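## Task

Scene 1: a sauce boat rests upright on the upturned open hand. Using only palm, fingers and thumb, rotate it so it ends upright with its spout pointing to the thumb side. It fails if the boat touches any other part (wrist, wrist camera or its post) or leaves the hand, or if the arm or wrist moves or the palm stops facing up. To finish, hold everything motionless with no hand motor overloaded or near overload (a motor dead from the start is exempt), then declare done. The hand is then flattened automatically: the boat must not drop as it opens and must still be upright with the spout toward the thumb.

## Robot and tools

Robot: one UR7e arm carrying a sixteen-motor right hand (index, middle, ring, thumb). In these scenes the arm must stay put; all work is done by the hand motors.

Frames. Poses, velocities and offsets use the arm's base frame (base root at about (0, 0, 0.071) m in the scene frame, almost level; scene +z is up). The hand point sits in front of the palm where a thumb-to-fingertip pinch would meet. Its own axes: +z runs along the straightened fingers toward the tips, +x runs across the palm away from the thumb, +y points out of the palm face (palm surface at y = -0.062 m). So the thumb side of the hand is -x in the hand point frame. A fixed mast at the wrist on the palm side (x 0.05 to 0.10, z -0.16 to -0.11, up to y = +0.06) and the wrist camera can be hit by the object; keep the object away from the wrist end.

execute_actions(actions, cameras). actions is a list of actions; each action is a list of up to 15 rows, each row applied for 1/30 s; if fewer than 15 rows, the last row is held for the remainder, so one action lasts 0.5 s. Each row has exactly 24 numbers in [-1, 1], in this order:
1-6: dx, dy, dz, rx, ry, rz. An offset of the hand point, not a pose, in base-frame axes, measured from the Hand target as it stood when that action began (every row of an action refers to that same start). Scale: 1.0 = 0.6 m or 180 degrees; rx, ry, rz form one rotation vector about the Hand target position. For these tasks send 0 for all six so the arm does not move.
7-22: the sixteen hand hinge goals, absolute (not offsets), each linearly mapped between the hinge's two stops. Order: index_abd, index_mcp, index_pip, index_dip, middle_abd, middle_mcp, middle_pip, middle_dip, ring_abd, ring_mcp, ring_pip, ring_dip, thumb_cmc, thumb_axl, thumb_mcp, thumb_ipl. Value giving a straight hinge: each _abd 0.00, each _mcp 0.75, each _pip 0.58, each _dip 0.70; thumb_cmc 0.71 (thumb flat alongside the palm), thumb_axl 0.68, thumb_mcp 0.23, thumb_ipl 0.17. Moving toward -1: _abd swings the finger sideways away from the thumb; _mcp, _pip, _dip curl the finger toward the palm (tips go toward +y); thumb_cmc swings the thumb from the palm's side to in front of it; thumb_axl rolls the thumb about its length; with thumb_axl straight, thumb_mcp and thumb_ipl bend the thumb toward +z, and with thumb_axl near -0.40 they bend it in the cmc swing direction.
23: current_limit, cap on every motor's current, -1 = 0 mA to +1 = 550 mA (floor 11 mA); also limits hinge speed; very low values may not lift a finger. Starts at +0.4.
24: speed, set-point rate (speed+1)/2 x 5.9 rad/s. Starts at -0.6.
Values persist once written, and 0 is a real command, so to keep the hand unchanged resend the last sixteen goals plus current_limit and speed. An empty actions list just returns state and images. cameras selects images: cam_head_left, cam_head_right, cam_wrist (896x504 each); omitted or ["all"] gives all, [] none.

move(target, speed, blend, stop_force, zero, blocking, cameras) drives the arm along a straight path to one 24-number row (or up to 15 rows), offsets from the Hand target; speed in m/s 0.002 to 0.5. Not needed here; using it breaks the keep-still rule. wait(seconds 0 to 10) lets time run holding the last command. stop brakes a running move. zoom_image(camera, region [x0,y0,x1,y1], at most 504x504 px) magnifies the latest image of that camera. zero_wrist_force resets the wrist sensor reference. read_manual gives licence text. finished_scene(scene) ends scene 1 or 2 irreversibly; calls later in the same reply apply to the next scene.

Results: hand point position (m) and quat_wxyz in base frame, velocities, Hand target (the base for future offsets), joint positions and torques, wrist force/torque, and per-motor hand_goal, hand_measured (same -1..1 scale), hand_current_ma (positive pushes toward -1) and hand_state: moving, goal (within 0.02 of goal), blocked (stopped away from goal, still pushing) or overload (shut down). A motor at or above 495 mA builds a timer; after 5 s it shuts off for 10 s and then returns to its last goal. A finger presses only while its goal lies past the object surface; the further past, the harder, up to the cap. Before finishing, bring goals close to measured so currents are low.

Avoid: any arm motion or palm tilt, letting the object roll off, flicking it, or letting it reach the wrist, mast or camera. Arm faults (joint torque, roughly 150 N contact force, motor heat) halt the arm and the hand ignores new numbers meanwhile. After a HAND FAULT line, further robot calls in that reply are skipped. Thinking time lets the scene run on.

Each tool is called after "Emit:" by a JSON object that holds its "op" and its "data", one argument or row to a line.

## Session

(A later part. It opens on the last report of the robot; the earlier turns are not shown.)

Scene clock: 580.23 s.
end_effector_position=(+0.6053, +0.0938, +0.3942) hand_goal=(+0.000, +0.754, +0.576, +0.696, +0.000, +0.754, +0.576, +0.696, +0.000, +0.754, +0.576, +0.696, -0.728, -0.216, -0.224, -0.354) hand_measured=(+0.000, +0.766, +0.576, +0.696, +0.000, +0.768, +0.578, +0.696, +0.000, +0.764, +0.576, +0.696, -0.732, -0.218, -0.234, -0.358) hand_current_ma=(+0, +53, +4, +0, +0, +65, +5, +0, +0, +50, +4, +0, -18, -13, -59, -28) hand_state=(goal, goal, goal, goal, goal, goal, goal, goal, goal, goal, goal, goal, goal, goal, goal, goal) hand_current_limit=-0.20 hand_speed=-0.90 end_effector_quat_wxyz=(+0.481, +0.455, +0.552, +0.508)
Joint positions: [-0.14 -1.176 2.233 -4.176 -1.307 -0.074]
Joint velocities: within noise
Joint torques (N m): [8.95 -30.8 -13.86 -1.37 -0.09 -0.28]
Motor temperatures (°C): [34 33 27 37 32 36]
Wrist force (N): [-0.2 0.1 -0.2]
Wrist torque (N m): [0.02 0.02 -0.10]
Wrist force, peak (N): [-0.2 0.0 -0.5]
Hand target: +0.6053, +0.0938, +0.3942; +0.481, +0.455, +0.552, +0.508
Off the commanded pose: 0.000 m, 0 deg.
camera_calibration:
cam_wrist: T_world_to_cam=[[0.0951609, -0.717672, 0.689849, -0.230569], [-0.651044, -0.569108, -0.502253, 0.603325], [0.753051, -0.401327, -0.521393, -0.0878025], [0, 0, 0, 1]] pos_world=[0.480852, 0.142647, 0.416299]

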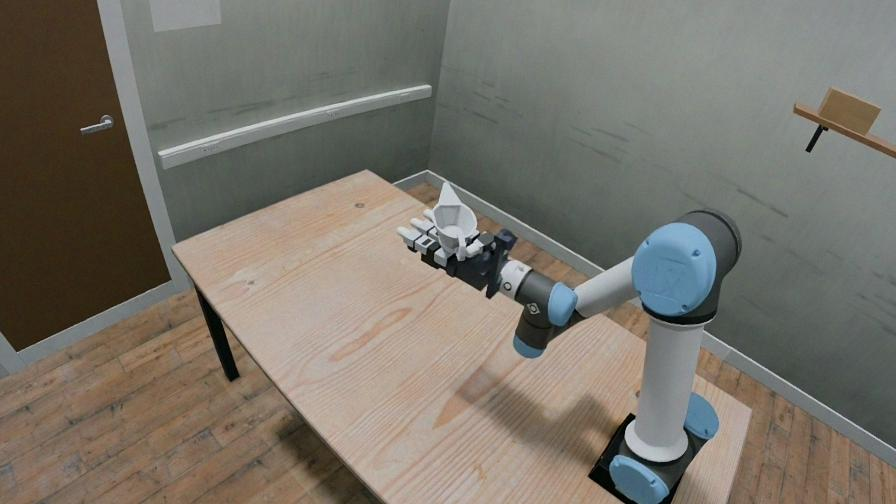

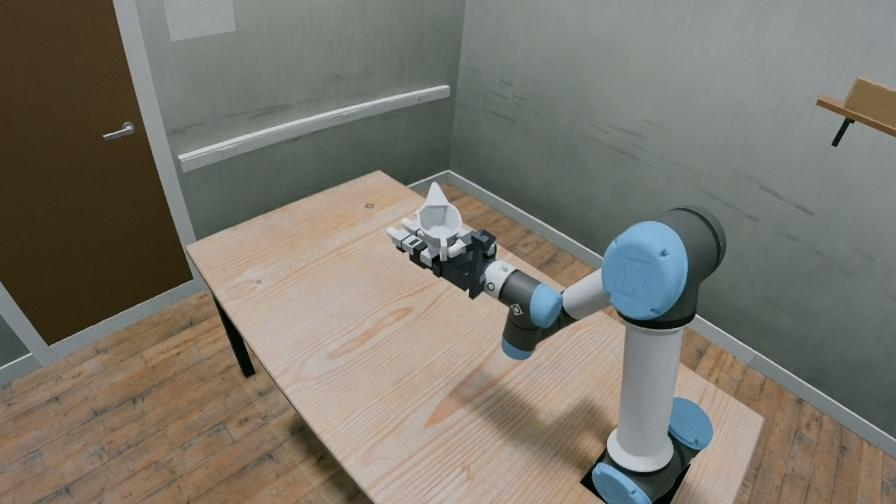

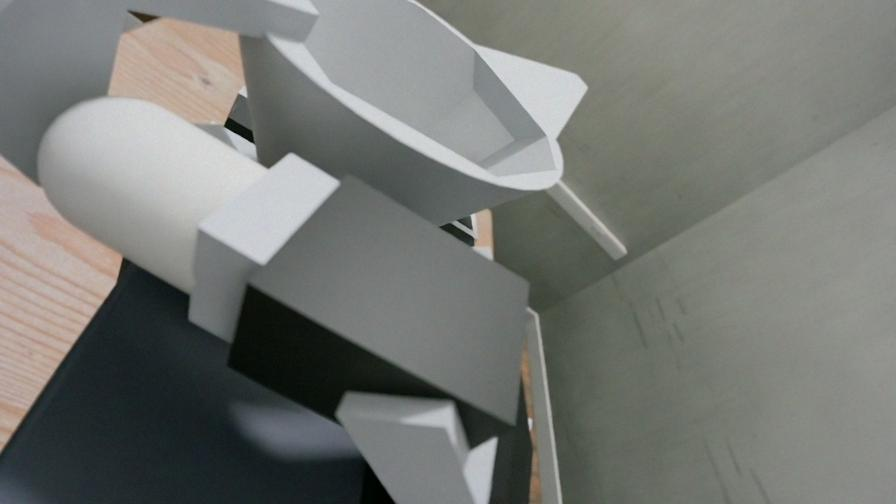

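Emit:
{"op": "execute_actions", "data": {
  "actions": [
    [[0,0,0,0,0,0, 0,0.754,0.576,0.696, 0,0.754,0.576,0.696, 0,0.754,0.576,0.696, -0.7571,-0.2041,-0.2217,-0.3179, -0.2,-0.9]],
    [[0,0,0,0,0,0, 0,0.754,0.576,0.696, 0,0.754,0.576,0.696, 0,0.754,0.576,0.696, -0.7871,-0.1915,-0.2199,-0.2812, -0.2,-0.9]],
    [[0,0,0,0,0,0, 0,0.754,0.576,0.696, 0,0.754,0.576,0.696, 0,0.754,0.576,0.696, -0.8171,-0.1788,-0.2182,-0.2446, -0.2,-0.9]]
  ],
  "cameras": ["cam_head_left","cam_head_right","cam_wrist"]
}}

Emit:
{"op": "zoom_image", "data": {
  "camera": "cam_head_left",
  "region": [425, 175, 495, 265]
}}

Emit:
{"op": "zoom_image", "data": {
  "camera": "cam_head_right",
  "region": [410, 175, 480, 265]
}}

Scene clock: 628.73 s.
end_effector_position=(+0.6053, +0.0938, +0.3942) hand_goal=(+0.000, +0.754, +0.576, +0.696, +0.000, +0.754, +0.576, +0.696, +0.000, +0.754, +0.576, +0.696, -0.818, -0.178, -0.218, -0.244) hand_measured=(+0.000, +0.766, +0.576, +0.696, +0.000, +0.768, +0.578, +0.696, +0.000, +0.766, +0.576, +0.696, -0.824, -0.182, -0.228, -0.250) hand_current_ma=(+0, +53, +4, +0, +0, +65, +5, +0, +0, +52, +4, +0, -27, -18, -59, -32) hand_state=(goal, goal, goal, goal, goal, goal, goal, goal, goal, goal, goal, goal, goal, goal, goal, goal) hand_current_limit=-0.20 hand_speed=-0.90 end_effector_quat_wxyz=(+0.481, +0.455, +0.552, +0.508)
Joint positions: [-0.14 -1.176 2.233 -4.176 -1.307 -0.074]
Joint velocities: within noise
Joint torques (N m): [8.74 -32.57 -13.56 -0.89 0.26 -0.2]
Motor temperatures (°C): [33 33 27 37 32 36]
Wrist force (N): [-0.1 0.0 -0.2]
Wrist torque (N m): [0.02 0.01 -0.10]
Wrist force, peak (N): [-0.1 0.4 -0.4]
Hand target: +0.6053, +0.0938, +0.3942; +0.481, +0.455, +0.552, +0.508
Off the commanded pose: 0.000 m, 0 deg.
camera_calibration:
cam_wrist: T_world_to_cam=[[0.0951607, -0.717672, 0.689849, -0.230568], [-0.651044, -0.569108, -0.502253, 0.603325], [0.753051, -0.401327, -0.521393, -0.0878025], [0, 0, 0, 1]] pos_world=[0.480852, 0.142647, 0.4163]

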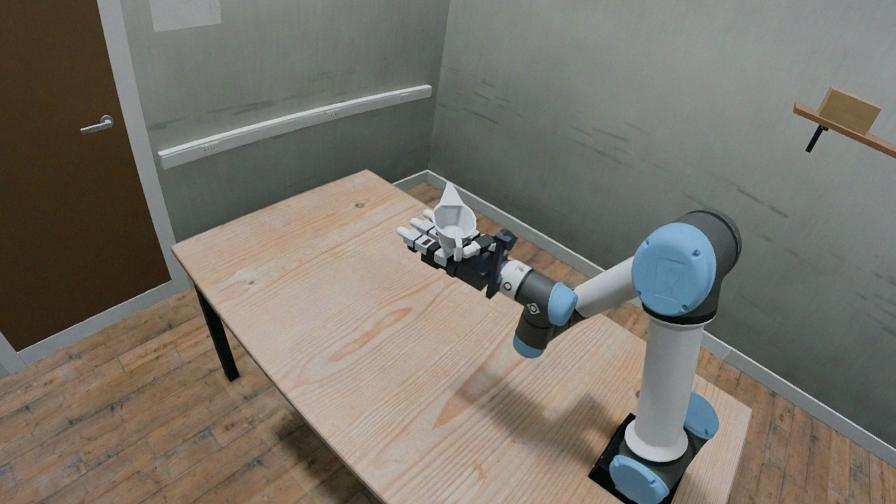

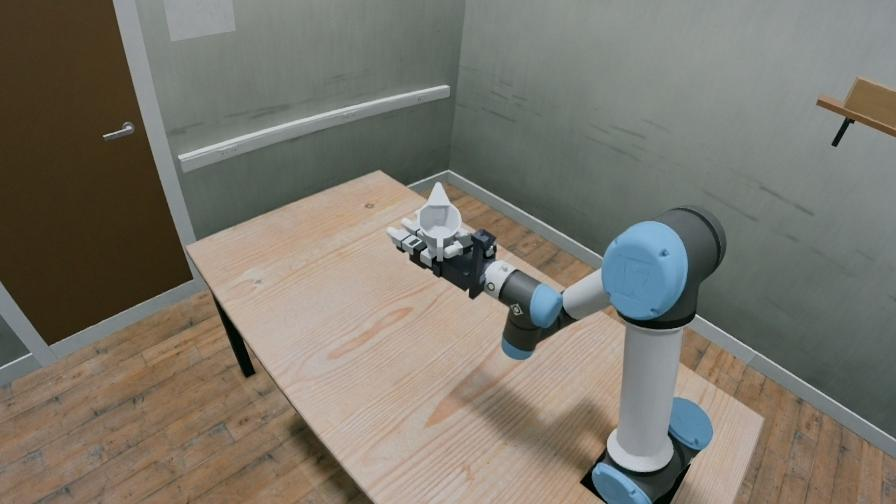

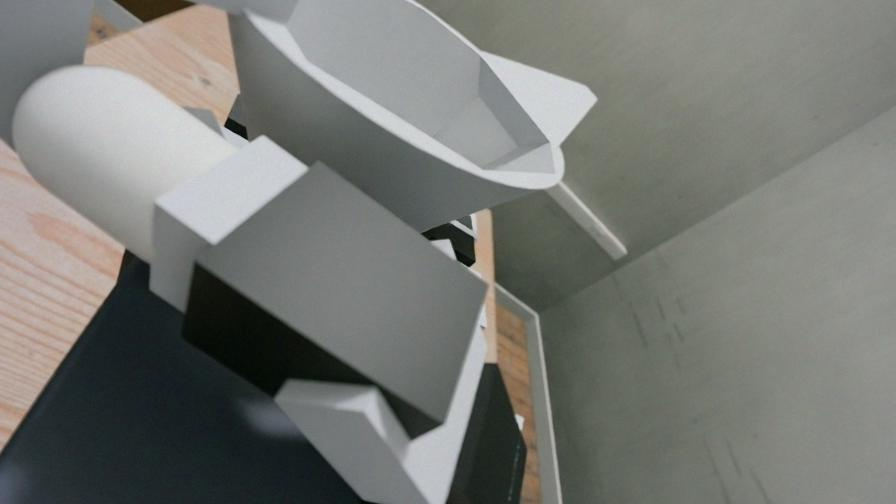

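Scaled by 5.600 from the camera's 896x504 image, which has a finer 1280x720 frame.

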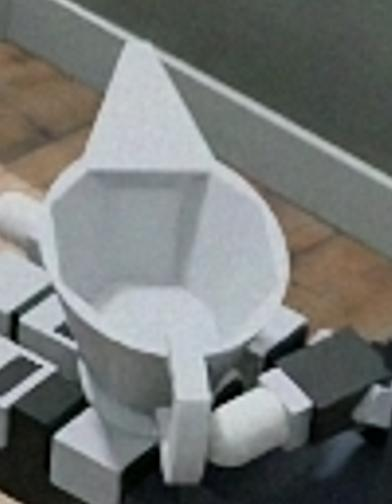

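Scaled by 5.600 from the camera's 896x504 image, which has a finer 1280x720 frame.

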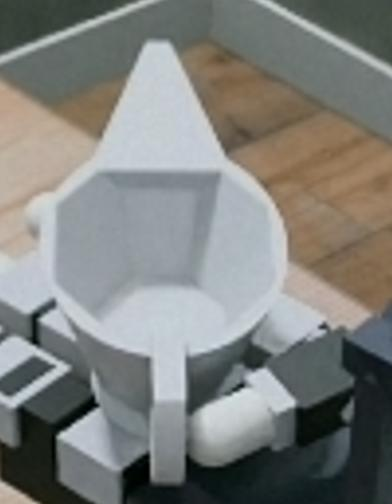

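Emit:
{"op": "execute_actions", "data": {
  "actions": [
    [[0,0,0,0,0,0, 0,0.754,0.576,0.696, 0,0.754,0.576,0.696, 0,0.754,0.576,0.696, -0.8452,-0.1638,-0.2277,-0.1907, -0.2,-0.9]],
    [[0,0,0,0,0,0, 0,0.754,0.576,0.696, 0,0.754,0.576,0.696, 0,0.754,0.576,0.696, -0.8733,-0.1489,-0.2372,-0.1368, -0.2,-0.9]],
    [[0,0,0,0,0,0, 0,0.754,0.576,0.696, 0,0.754,0.576,0.696, 0,0.754,0.576,0.696, -0.9014,-0.1339,-0.2467,-0.0830, -0.2,-0.9]]
  ],
  "cameras": ["cam_head_left","cam_head_right","cam_wrist"]
}}

Emit:
{"op": "zoom_image", "data": {
  "camera": "cam_head_left",
  "region": [425, 175, 495, 265]
}}

Emit:
{"op": "zoom_image", "data": {
  "camera": "cam_head_right",
  "region": [410, 175, 480, 265]
}}

Scene clock: 784.27 s.
end_effector_position=(+0.6053, +0.0938, +0.3942) hand_goal=(+0.000, +0.754, +0.576, +0.696, +0.000, +0.754, +0.576, +0.696, +0.000, +0.754, +0.576, +0.696, -0.902, -0.134, -0.246, -0.082) hand_measured=(+0.000, +0.766, +0.576, +0.696, +0.000, +0.768, +0.578, +0.696, +0.000, +0.766, +0.576, +0.696, -0.908, -0.138, -0.250, -0.086) hand_current_ma=(+0, +53, +4, +0, +0, +65, +5, +0, +0, +53, +4, +0, -30, -19, -19, -29) hand_state=(goal, goal, goal, goal, goal, goal, goal, goal, goal, goal, goal, goal, goal, goal, goal, goal) hand_current_limit=-0.20 hand_speed=-0.90 end_effector_quat_wxyz=(+0.481, +0.455, +0.552, +0.508)
Joint positions: [-0.14 -1.176 2.233 -4.176 -1.307 -0.074]
Joint velocities: within noise
Joint torques (N m): [9.82 -36.25 -16.19 -0.54 1.27 0.59]
Motor temperatures (°C): [33 33 26 37 32 36]
Wrist force (N): [-0.1 0.1 -0.3]
Wrist torque (N m): [0.03 0.01 -0.10]
Wrist force, peak (N): [-0.2 0.1 -0.6]
Hand target: +0.6053, +0.0938, +0.3942; +0.481, +0.455, +0.552, +0.508
Off the commanded pose: 0.000 m, 0 deg.
camera_calibration:
cam_wrist: T_world_to_cam=[[0.095161, -0.717672, 0.689849, -0.230569], [-0.651044, -0.569108, -0.502253, 0.603325], [0.753051, -0.401327, -0.521393, -0.0878024], [0, 0, 0, 1]] pos_world=[0.480852, 0.142647, 0.416299]

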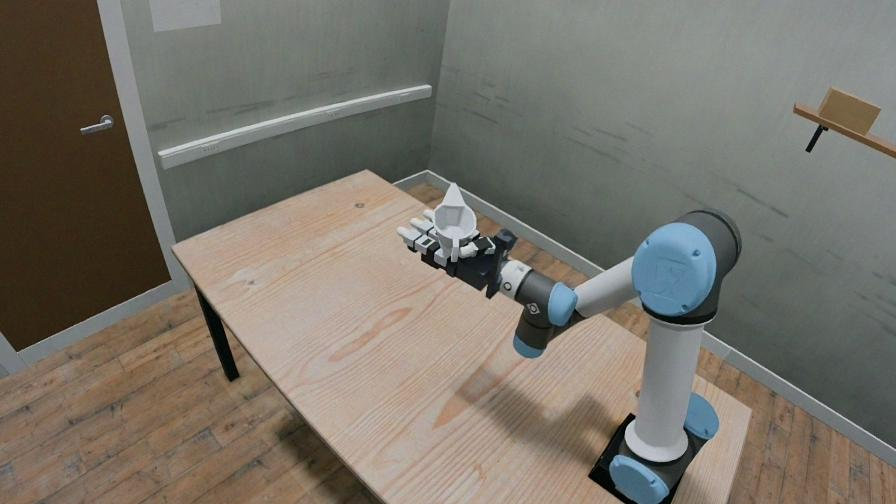

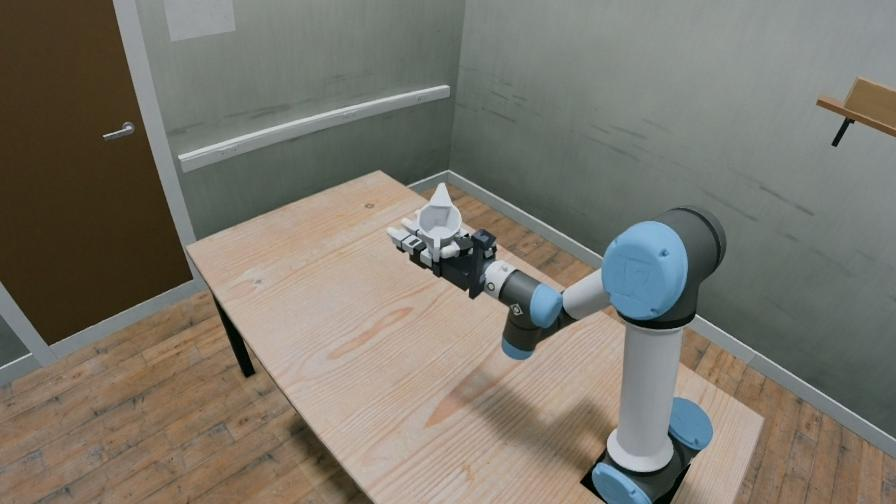

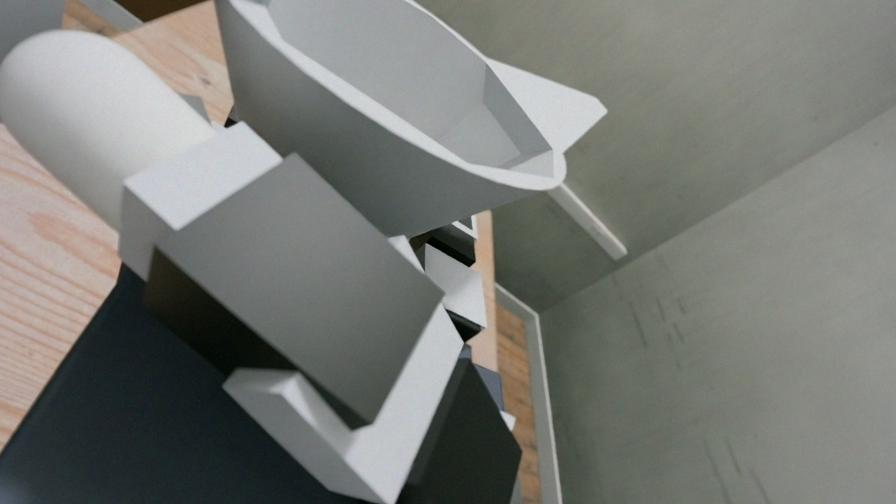

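Scaled by 5.600 from the camera's 896x504 image, which has a finer 1280x720 frame.

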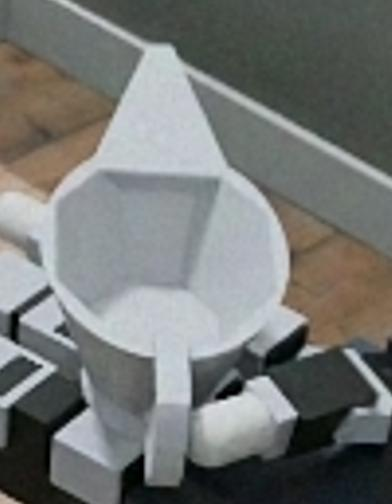

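Scaled by 5.600 from the camera's 896x504 image, which has a finer 1280x720 frame.

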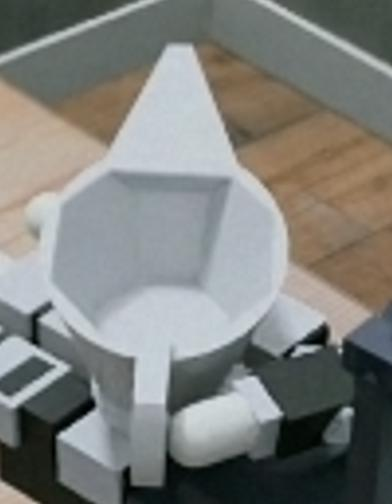

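Emit:
{"op": "zoom_image", "data": {
  "camera": "cam_head_left",
  "region": [445, 235, 485, 265]
}}

Emit:
{"op": "zoom_image", "data": {
  "camera": "cam_head_right",
  "region": [425, 235, 465, 265]
}}

Scaled by 12.600 from the camera's 896x504 image, which has a finer 1280x720 frame.

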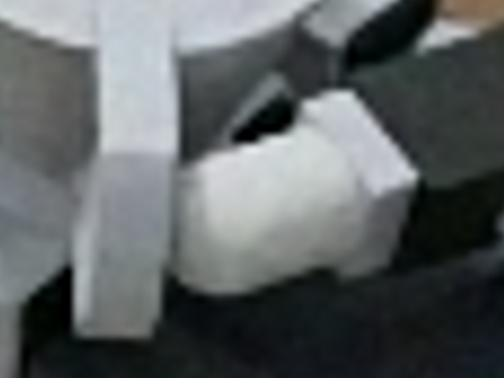

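Scaled by 12.600 from the camera's 896x504 image, which has a finer 1280x720 frame.

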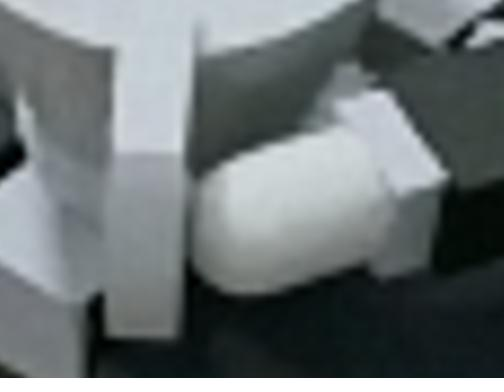

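Emit:
{"op": "execute_actions", "data": {
  "actions": [
    [[0,0,0,0,0,0, 0,0.754,0.576,0.696, 0,0.754,0.576,0.696, 0,0.754,0.576,0.696, -0.9295,-0.1170,-0.2638,-0.0407, -0.2,-0.9]],
    [[0,0,0,0,0,0, 0,0.754,0.576,0.696, 0,0.754,0.576,0.696, 0,0.754,0.576,0.696, -0.9576,-0.1000,-0.2808,0.0016, -0.2,-0.9]],
    [[0,0,0,0,0,0, 0,0.754,0.576,0.696, 0,0.754,0.576,0.696, 0,0.754,0.576,0.696, -0.9857,-0.0831,-0.2979,0.0440, -0.2,-0.9]]
  ],
  "cameras": ["cam_head_left","cam_head_right","cam_wrist"]
}}

Emit:
{"op": "zoom_image", "data": {
  "camera": "cam_head_left",
  "region": [425, 175, 495, 265]
}}

Emit:
{"op": "zoom_image", "data": {
  "camera": "cam_head_right",
  "region": [410, 175, 480, 265]
}}

Scene clock: 882.03 s.
end_effector_position=(+0.6053, +0.0938, +0.3942) hand_goal=(+0.000, +0.754, +0.576, +0.696, +0.000, +0.754, +0.576, +0.696, +0.000, +0.754, +0.576, +0.696, -0.986, -0.084, -0.298, +0.044) hand_measured=(+0.000, +0.766, +0.576, +0.696, +0.000, +0.768, +0.578, +0.696, +0.000, +0.766, +0.576, +0.696, -0.994, -0.088, -0.302, +0.040) hand_current_ma=(+0, +53, +4, +0, +0, +65, +5, +0, +0, +54, +4, +0, -32, -24, -18, -27) hand_state=(goal, goal, goal, goal, goal, goal, goal, goal, goal, goal, goal, goal, goal, goal, goal, goal) hand_current_limit=-0.20 hand_speed=-0.90 end_effector_quat_wxyz=(+0.481, +0.455, +0.552, +0.508)
Joint positions: [-0.14 -1.176 2.233 -4.176 -1.307 -0.074]
Joint velocities: within noise
Joint torques (N m): [7.98 -38.57 -15.71 -0.95 0.81 0.84]
Motor temperatures (°C): [33 32 26 37 32 36]
Wrist force (N): [-0.2 0.2 -0.2]
Wrist torque (N m): [0.04 0.03 -0.11]
Wrist force, peak (N): [-0.3 0.1 -0.5]
Hand target: +0.6053, +0.0938, +0.3942; +0.481, +0.455, +0.552, +0.508
Off the commanded pose: 0.000 m, 0 deg.
camera_calibration:
cam_wrist: T_world_to_cam=[[0.0951611, -0.717672, 0.689849, -0.230569], [-0.651044, -0.569108, -0.502253, 0.603325], [0.753051, -0.401327, -0.521393, -0.0878026], [0, 0, 0, 1]] pos_world=[0.480852, 0.142647, 0.4163]

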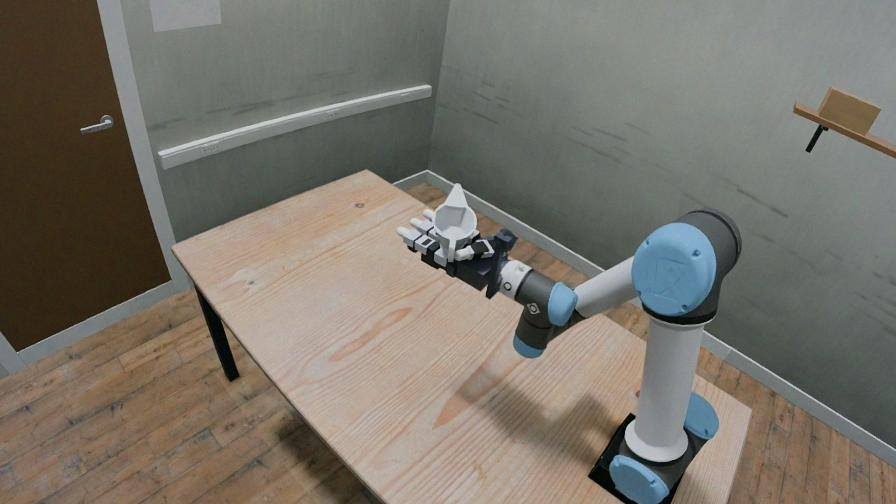

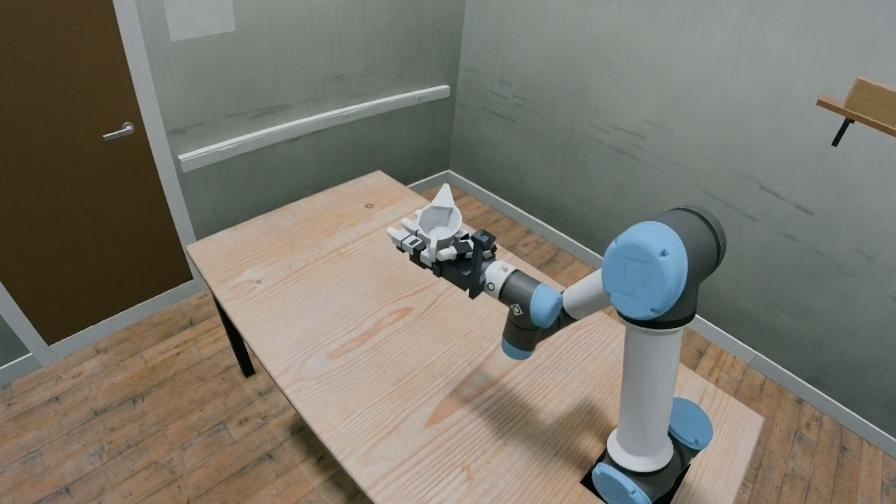

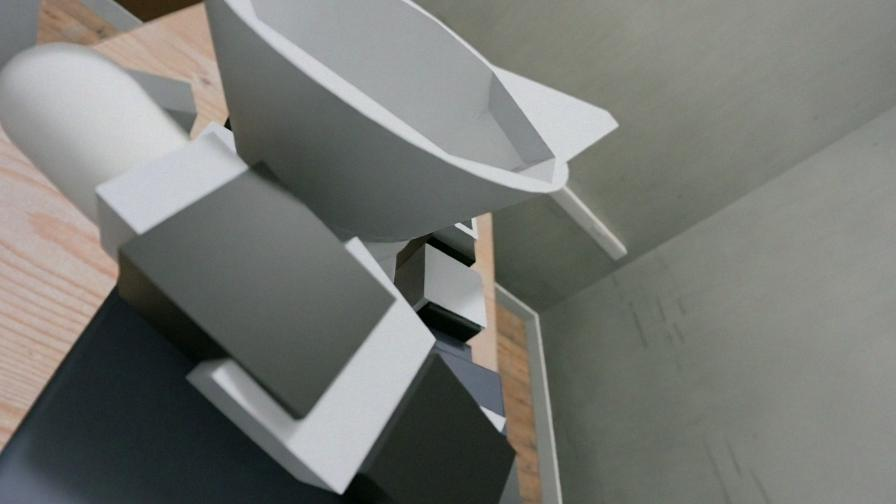

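Scaled by 5.600 from the camera's 896x504 image, which has a finer 1280x720 frame.

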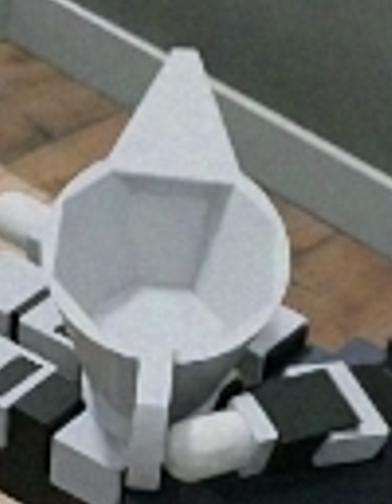

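Scaled by 5.600 from the camera's 896x504 image, which has a finer 1280x720 frame.

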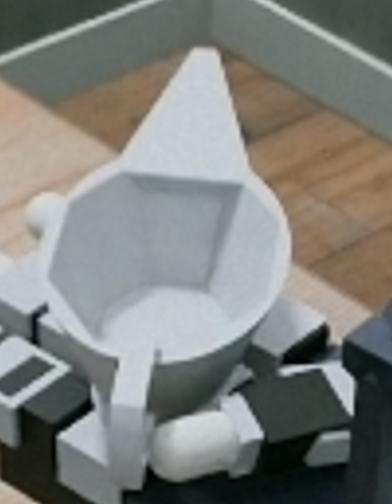

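Emit:
{"op": "execute_actions", "data": {
  "actions": []
}}

Scene clock: 914.73 s.
end_effector_position=(+0.6053, +0.0938, +0.3942) hand_goal=(+0.000, +0.754, +0.576, +0.696, +0.000, +0.754, +0.576, +0.696, +0.000, +0.754, +0.576, +0.696, -0.986, -0.084, -0.298, +0.044) hand_measured=(+0.000, +0.766, +0.576, +0.696, +0.000, +0.768, +0.578, +0.696, +0.000, +0.766, +0.576, +0.696, -0.994, -0.088, -0.302, +0.040) hand_current_ma=(+0, +53, +4, +0, +0, +65, +5, +0, +0, +54, +4, +0, -32, -23, -18, -27) hand_state=(goal, goal, goal, goal, goal, goal, goal, goal, goal, goal, goal, goal, goal, goal, goal, goal) hand_current_limit=-0.20 hand_speed=-0.90 end_effector_quat_wxyz=(+0.481, +0.455, +0.552, +0.508)
Joint positions: [-0.14 -1.176 2.233 -4.176 -1.307 -0.074]
Joint velocities: within noise
Joint torques (N m): [8.65 -40.48 -14.75 -0.98 0.57 0.98]
Motor temperatures (°C): [33 32 26 37 32 36]
Wrist force (N): [-0.2 0.0 -0.3]
Wrist torque (N m): [0.04 0.03 -0.12]
Wrist force, peak (N): [0.0 0.3 -0.5]
Hand target: +0.6053, +0.0938, +0.3942; +0.481, +0.455, +0.552, +0.508
Off the commanded pose: 0.000 m, 0 deg.
camera_calibration:
cam_wrist: T_world_to_cam=[[0.095161, -0.717672, 0.689849, -0.230569], [-0.651044, -0.569108, -0.502253, 0.603325], [0.753051, -0.401327, -0.521393, -0.0878025], [0, 0, 0, 1]] pos_world=[0.480852, 0.142647, 0.4163]

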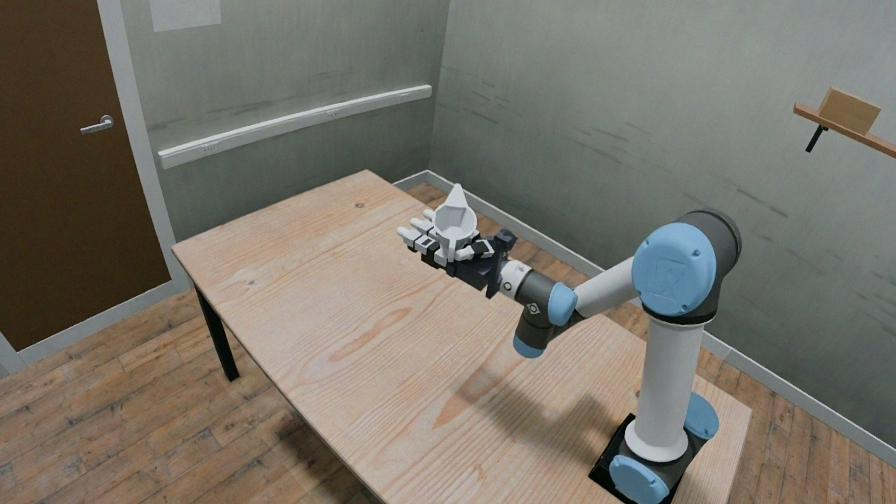

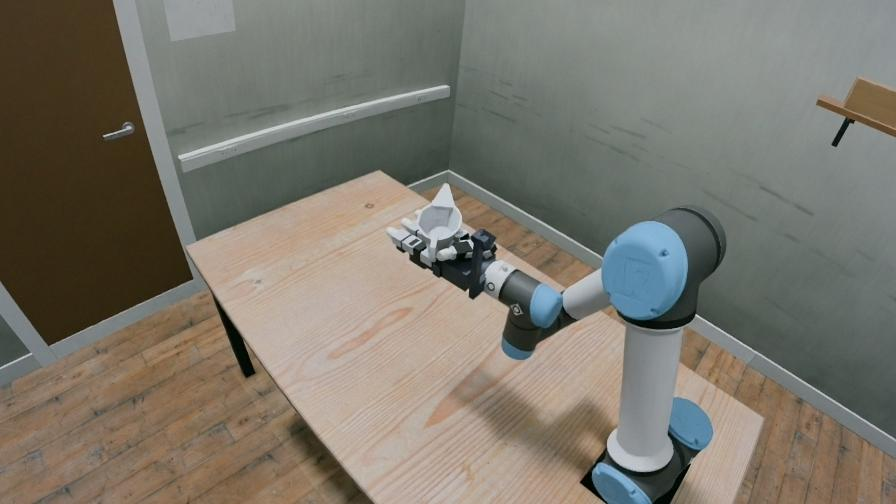

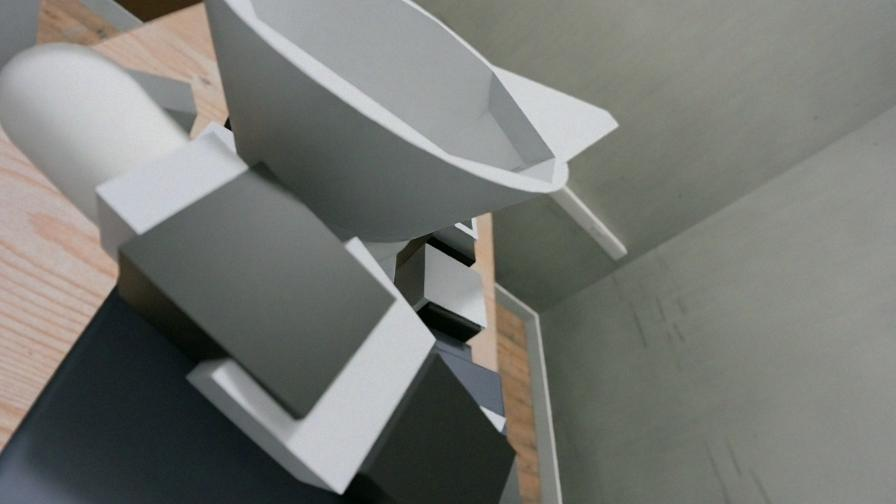

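Emit:
{"op": "zoom_image", "data": {
  "camera": "cam_head_left",
  "region": [390, 170, 530, 310]
}}

Emit:
{"op": "zoom_image", "data": {
  "camera": "cam_head_right",
  "region": [380, 170, 520, 310]
}}

Scaled by 3.600 from the camera's 896x504 image, which has a finer 1280x720 frame.

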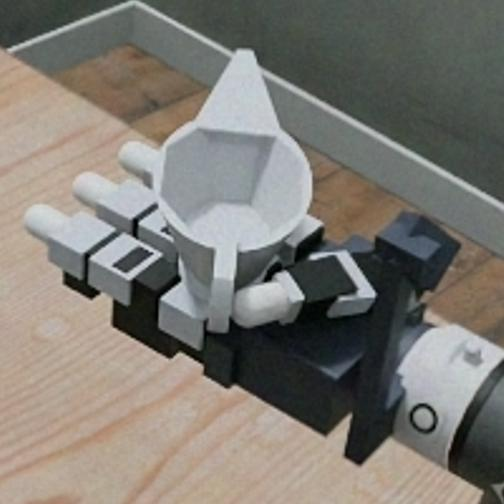

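Scaled by 3.600 from the camera's 896x504 image, which has a finer 1280x720 frame.

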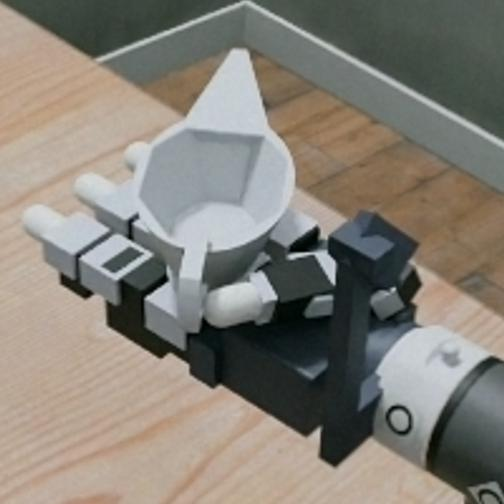

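Emit:
{"op": "zoom_image", "data": {
  "camera": "cam_wrist",
  "region": [380, 40, 640, 340]
}}

Scaled by 1.680 from the camera's 896x504 image, which has a finer 1280x720 frame.

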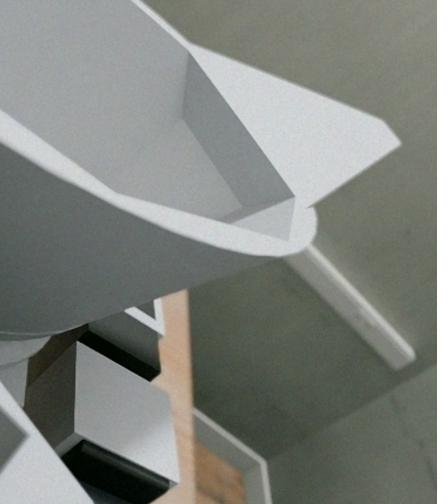

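Emit:
{"op": "execute_actions", "data": {
  "actions": [
    [[0,0,0,0,0,0, 0,0.56,0.576,0.696, 0,0.754,0.576,0.696, 0,0.754,0.576,0.696, -0.9857,-0.0831,-0.2979,0.0440, -0.2,-0.85]],
    [[0,0,0,0,0,0, 0,0.40,0.576,0.58, 0,0.754,0.576,0.696, 0,0.754,0.576,0.696, -0.9857,-0.0831,-0.2979,0.0440, -0.2,-0.85]],
    [[0,0,0,0,0,0, 0,0.36,0.576,0.42, 0,0.754,0.576,0.696, 0,0.754,0.576,0.696, -0.9857,-0.0831,-0.2979,0.0440, -0.2,-0.85]]
  ]
}}

Scene clock: 1057.40 s.
end_effector_position=(+0.6053, +0.0938, +0.3942) hand_goal=(+0.000, +0.360, +0.576, +0.420, +0.000, +0.754, +0.576, +0.696, +0.000, +0.754, +0.576, +0.696, -0.986, -0.084, -0.298, +0.044) hand_measured=(+0.000, +0.388, +0.576, +0.424, +0.000, +0.768, +0.578, +0.696, +0.000, +0.766, +0.576, +0.696, -0.994, -0.088, -0.302, +0.040) hand_current_ma=(+0, +139, +4, +17, +0, +65, +5, +0, +0, +54, +4, +0, -33, -23, -18, -27) hand_state=(goal, blocked, goal, goal, goal, goal, goal, goal, goal, goal, goal, goal, goal, goal, goal, goal) hand_current_limit=-0.20 hand_speed=-0.85 end_effector_quat_wxyz=(+0.481, +0.455, +0.552, +0.508)
Joint positions: [-0.14 -1.176 2.233 -4.176 -1.307 -0.074]
Joint velocities: within noise
Joint torques (N m): [8.46 -40.55 -15.83 -1.66 -0.31 1.01]
Motor temperatures (°C): [32 32 26 37 32 36]
Wrist force (N): [0.1 0.0 -0.3]
Wrist torque (N m): [0.02 -0.02 -0.09]
Wrist force, peak (N): [-0.2 0.1 -0.6]
Hand target: +0.6053, +0.0938, +0.3942; +0.481, +0.455, +0.552, +0.508
Off the commanded pose: 0.000 m, 0 deg.
camera_calibration:
cam_wrist: T_world_to_cam=[[0.095161, -0.717672, 0.689849, -0.230569], [-0.651044, -0.569108, -0.502253, 0.603325], [0.753051, -0.401327, -0.521393, -0.0878025], [0, 0, 0, 1]] pos_world=[0.480852, 0.142647, 0.4163]

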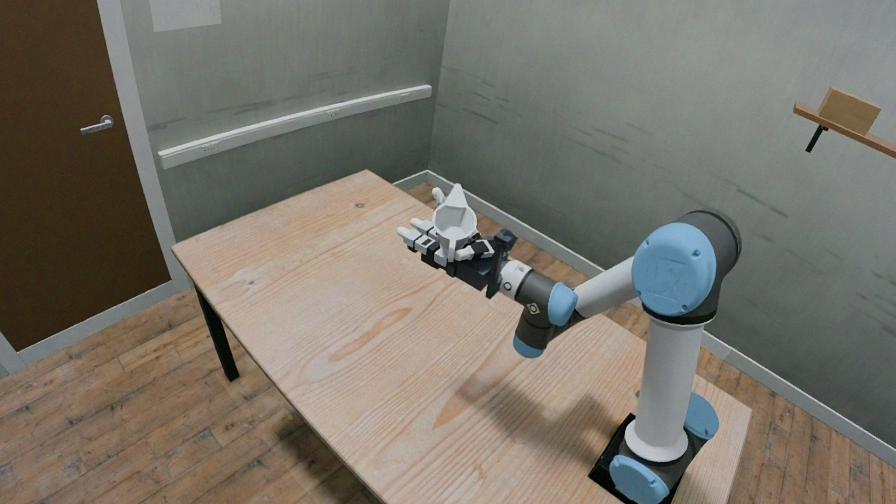

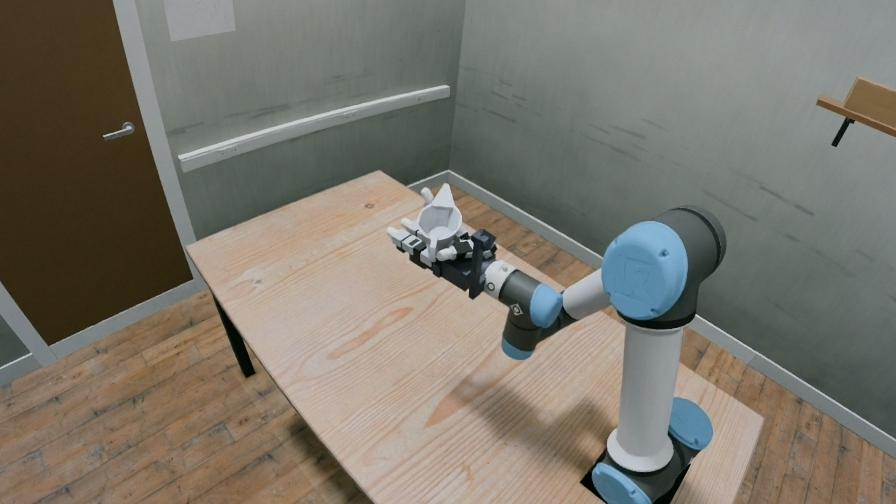

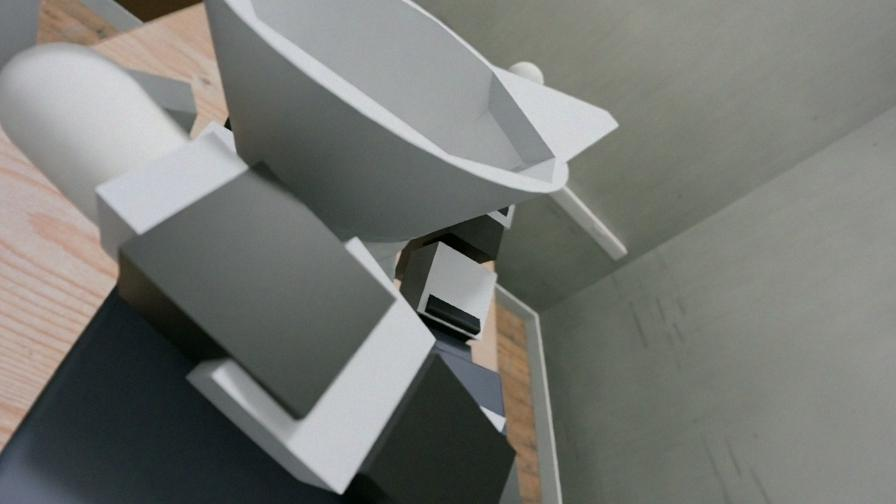

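Emit:
{"op": "zoom_image", "data": {
  "camera": "cam_head_left",
  "region": [400, 170, 500, 270]
}}

Emit:
{"op": "zoom_image", "data": {
  "camera": "cam_head_right",
  "region": [385, 170, 485, 270]
}}

Emit:
{"op": "zoom_image", "data": {
  "camera": "cam_wrist",
  "region": [380, 40, 640, 340]
}}

Scaled by 5.040 from the camera's 896x504 image, which has a finer 1280x720 frame.

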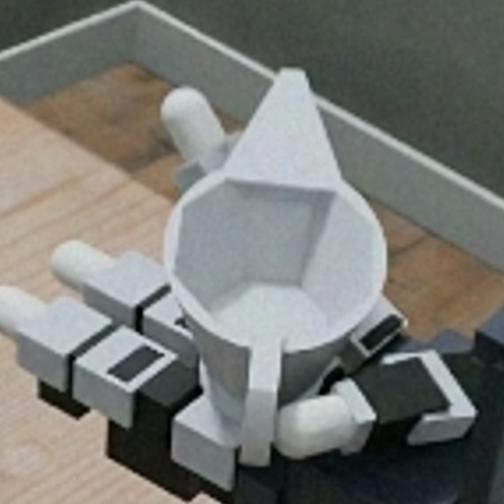

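Scaled by 5.040 from the camera's 896x504 image, which has a finer 1280x720 frame.

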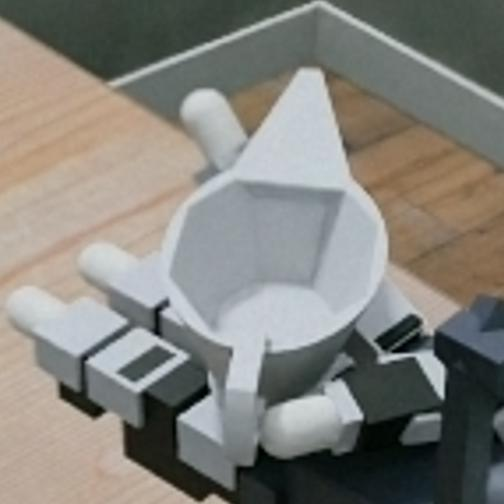

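Scaled by 1.680 from the camera's 896x504 image, which has a finer 1280x720 frame.

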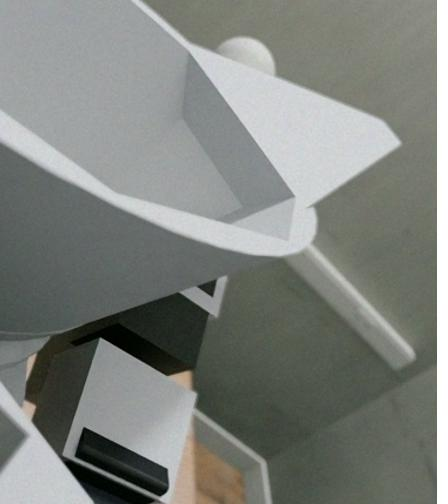

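Emit:
{"op": "zoom_image", "data": {
  "camera": "cam_head_left",
  "region": [425, 175, 475, 225]
}}

Emit:
{"op": "zoom_image", "data": {
  "camera": "cam_head_right",
  "region": [410, 175, 460, 225]
}}

Scaled by 10.080 from the camera's 896x504 image, which has a finer 1280x720 frame.

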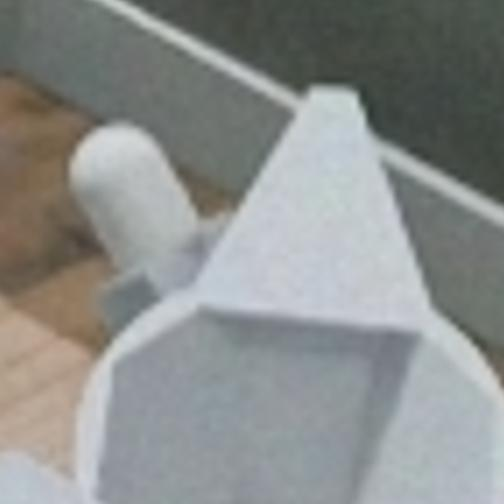

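Scaled by 10.080 from the camera's 896x504 image, which has a finer 1280x720 frame.

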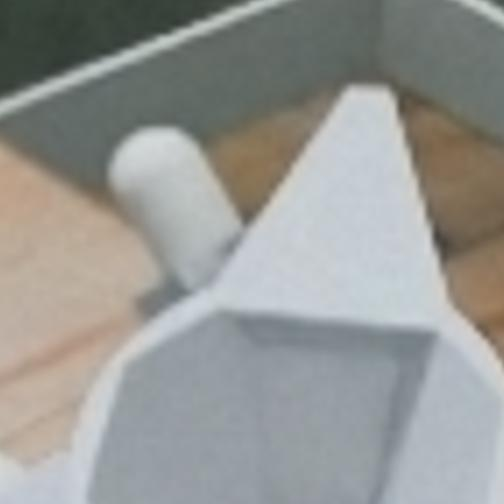

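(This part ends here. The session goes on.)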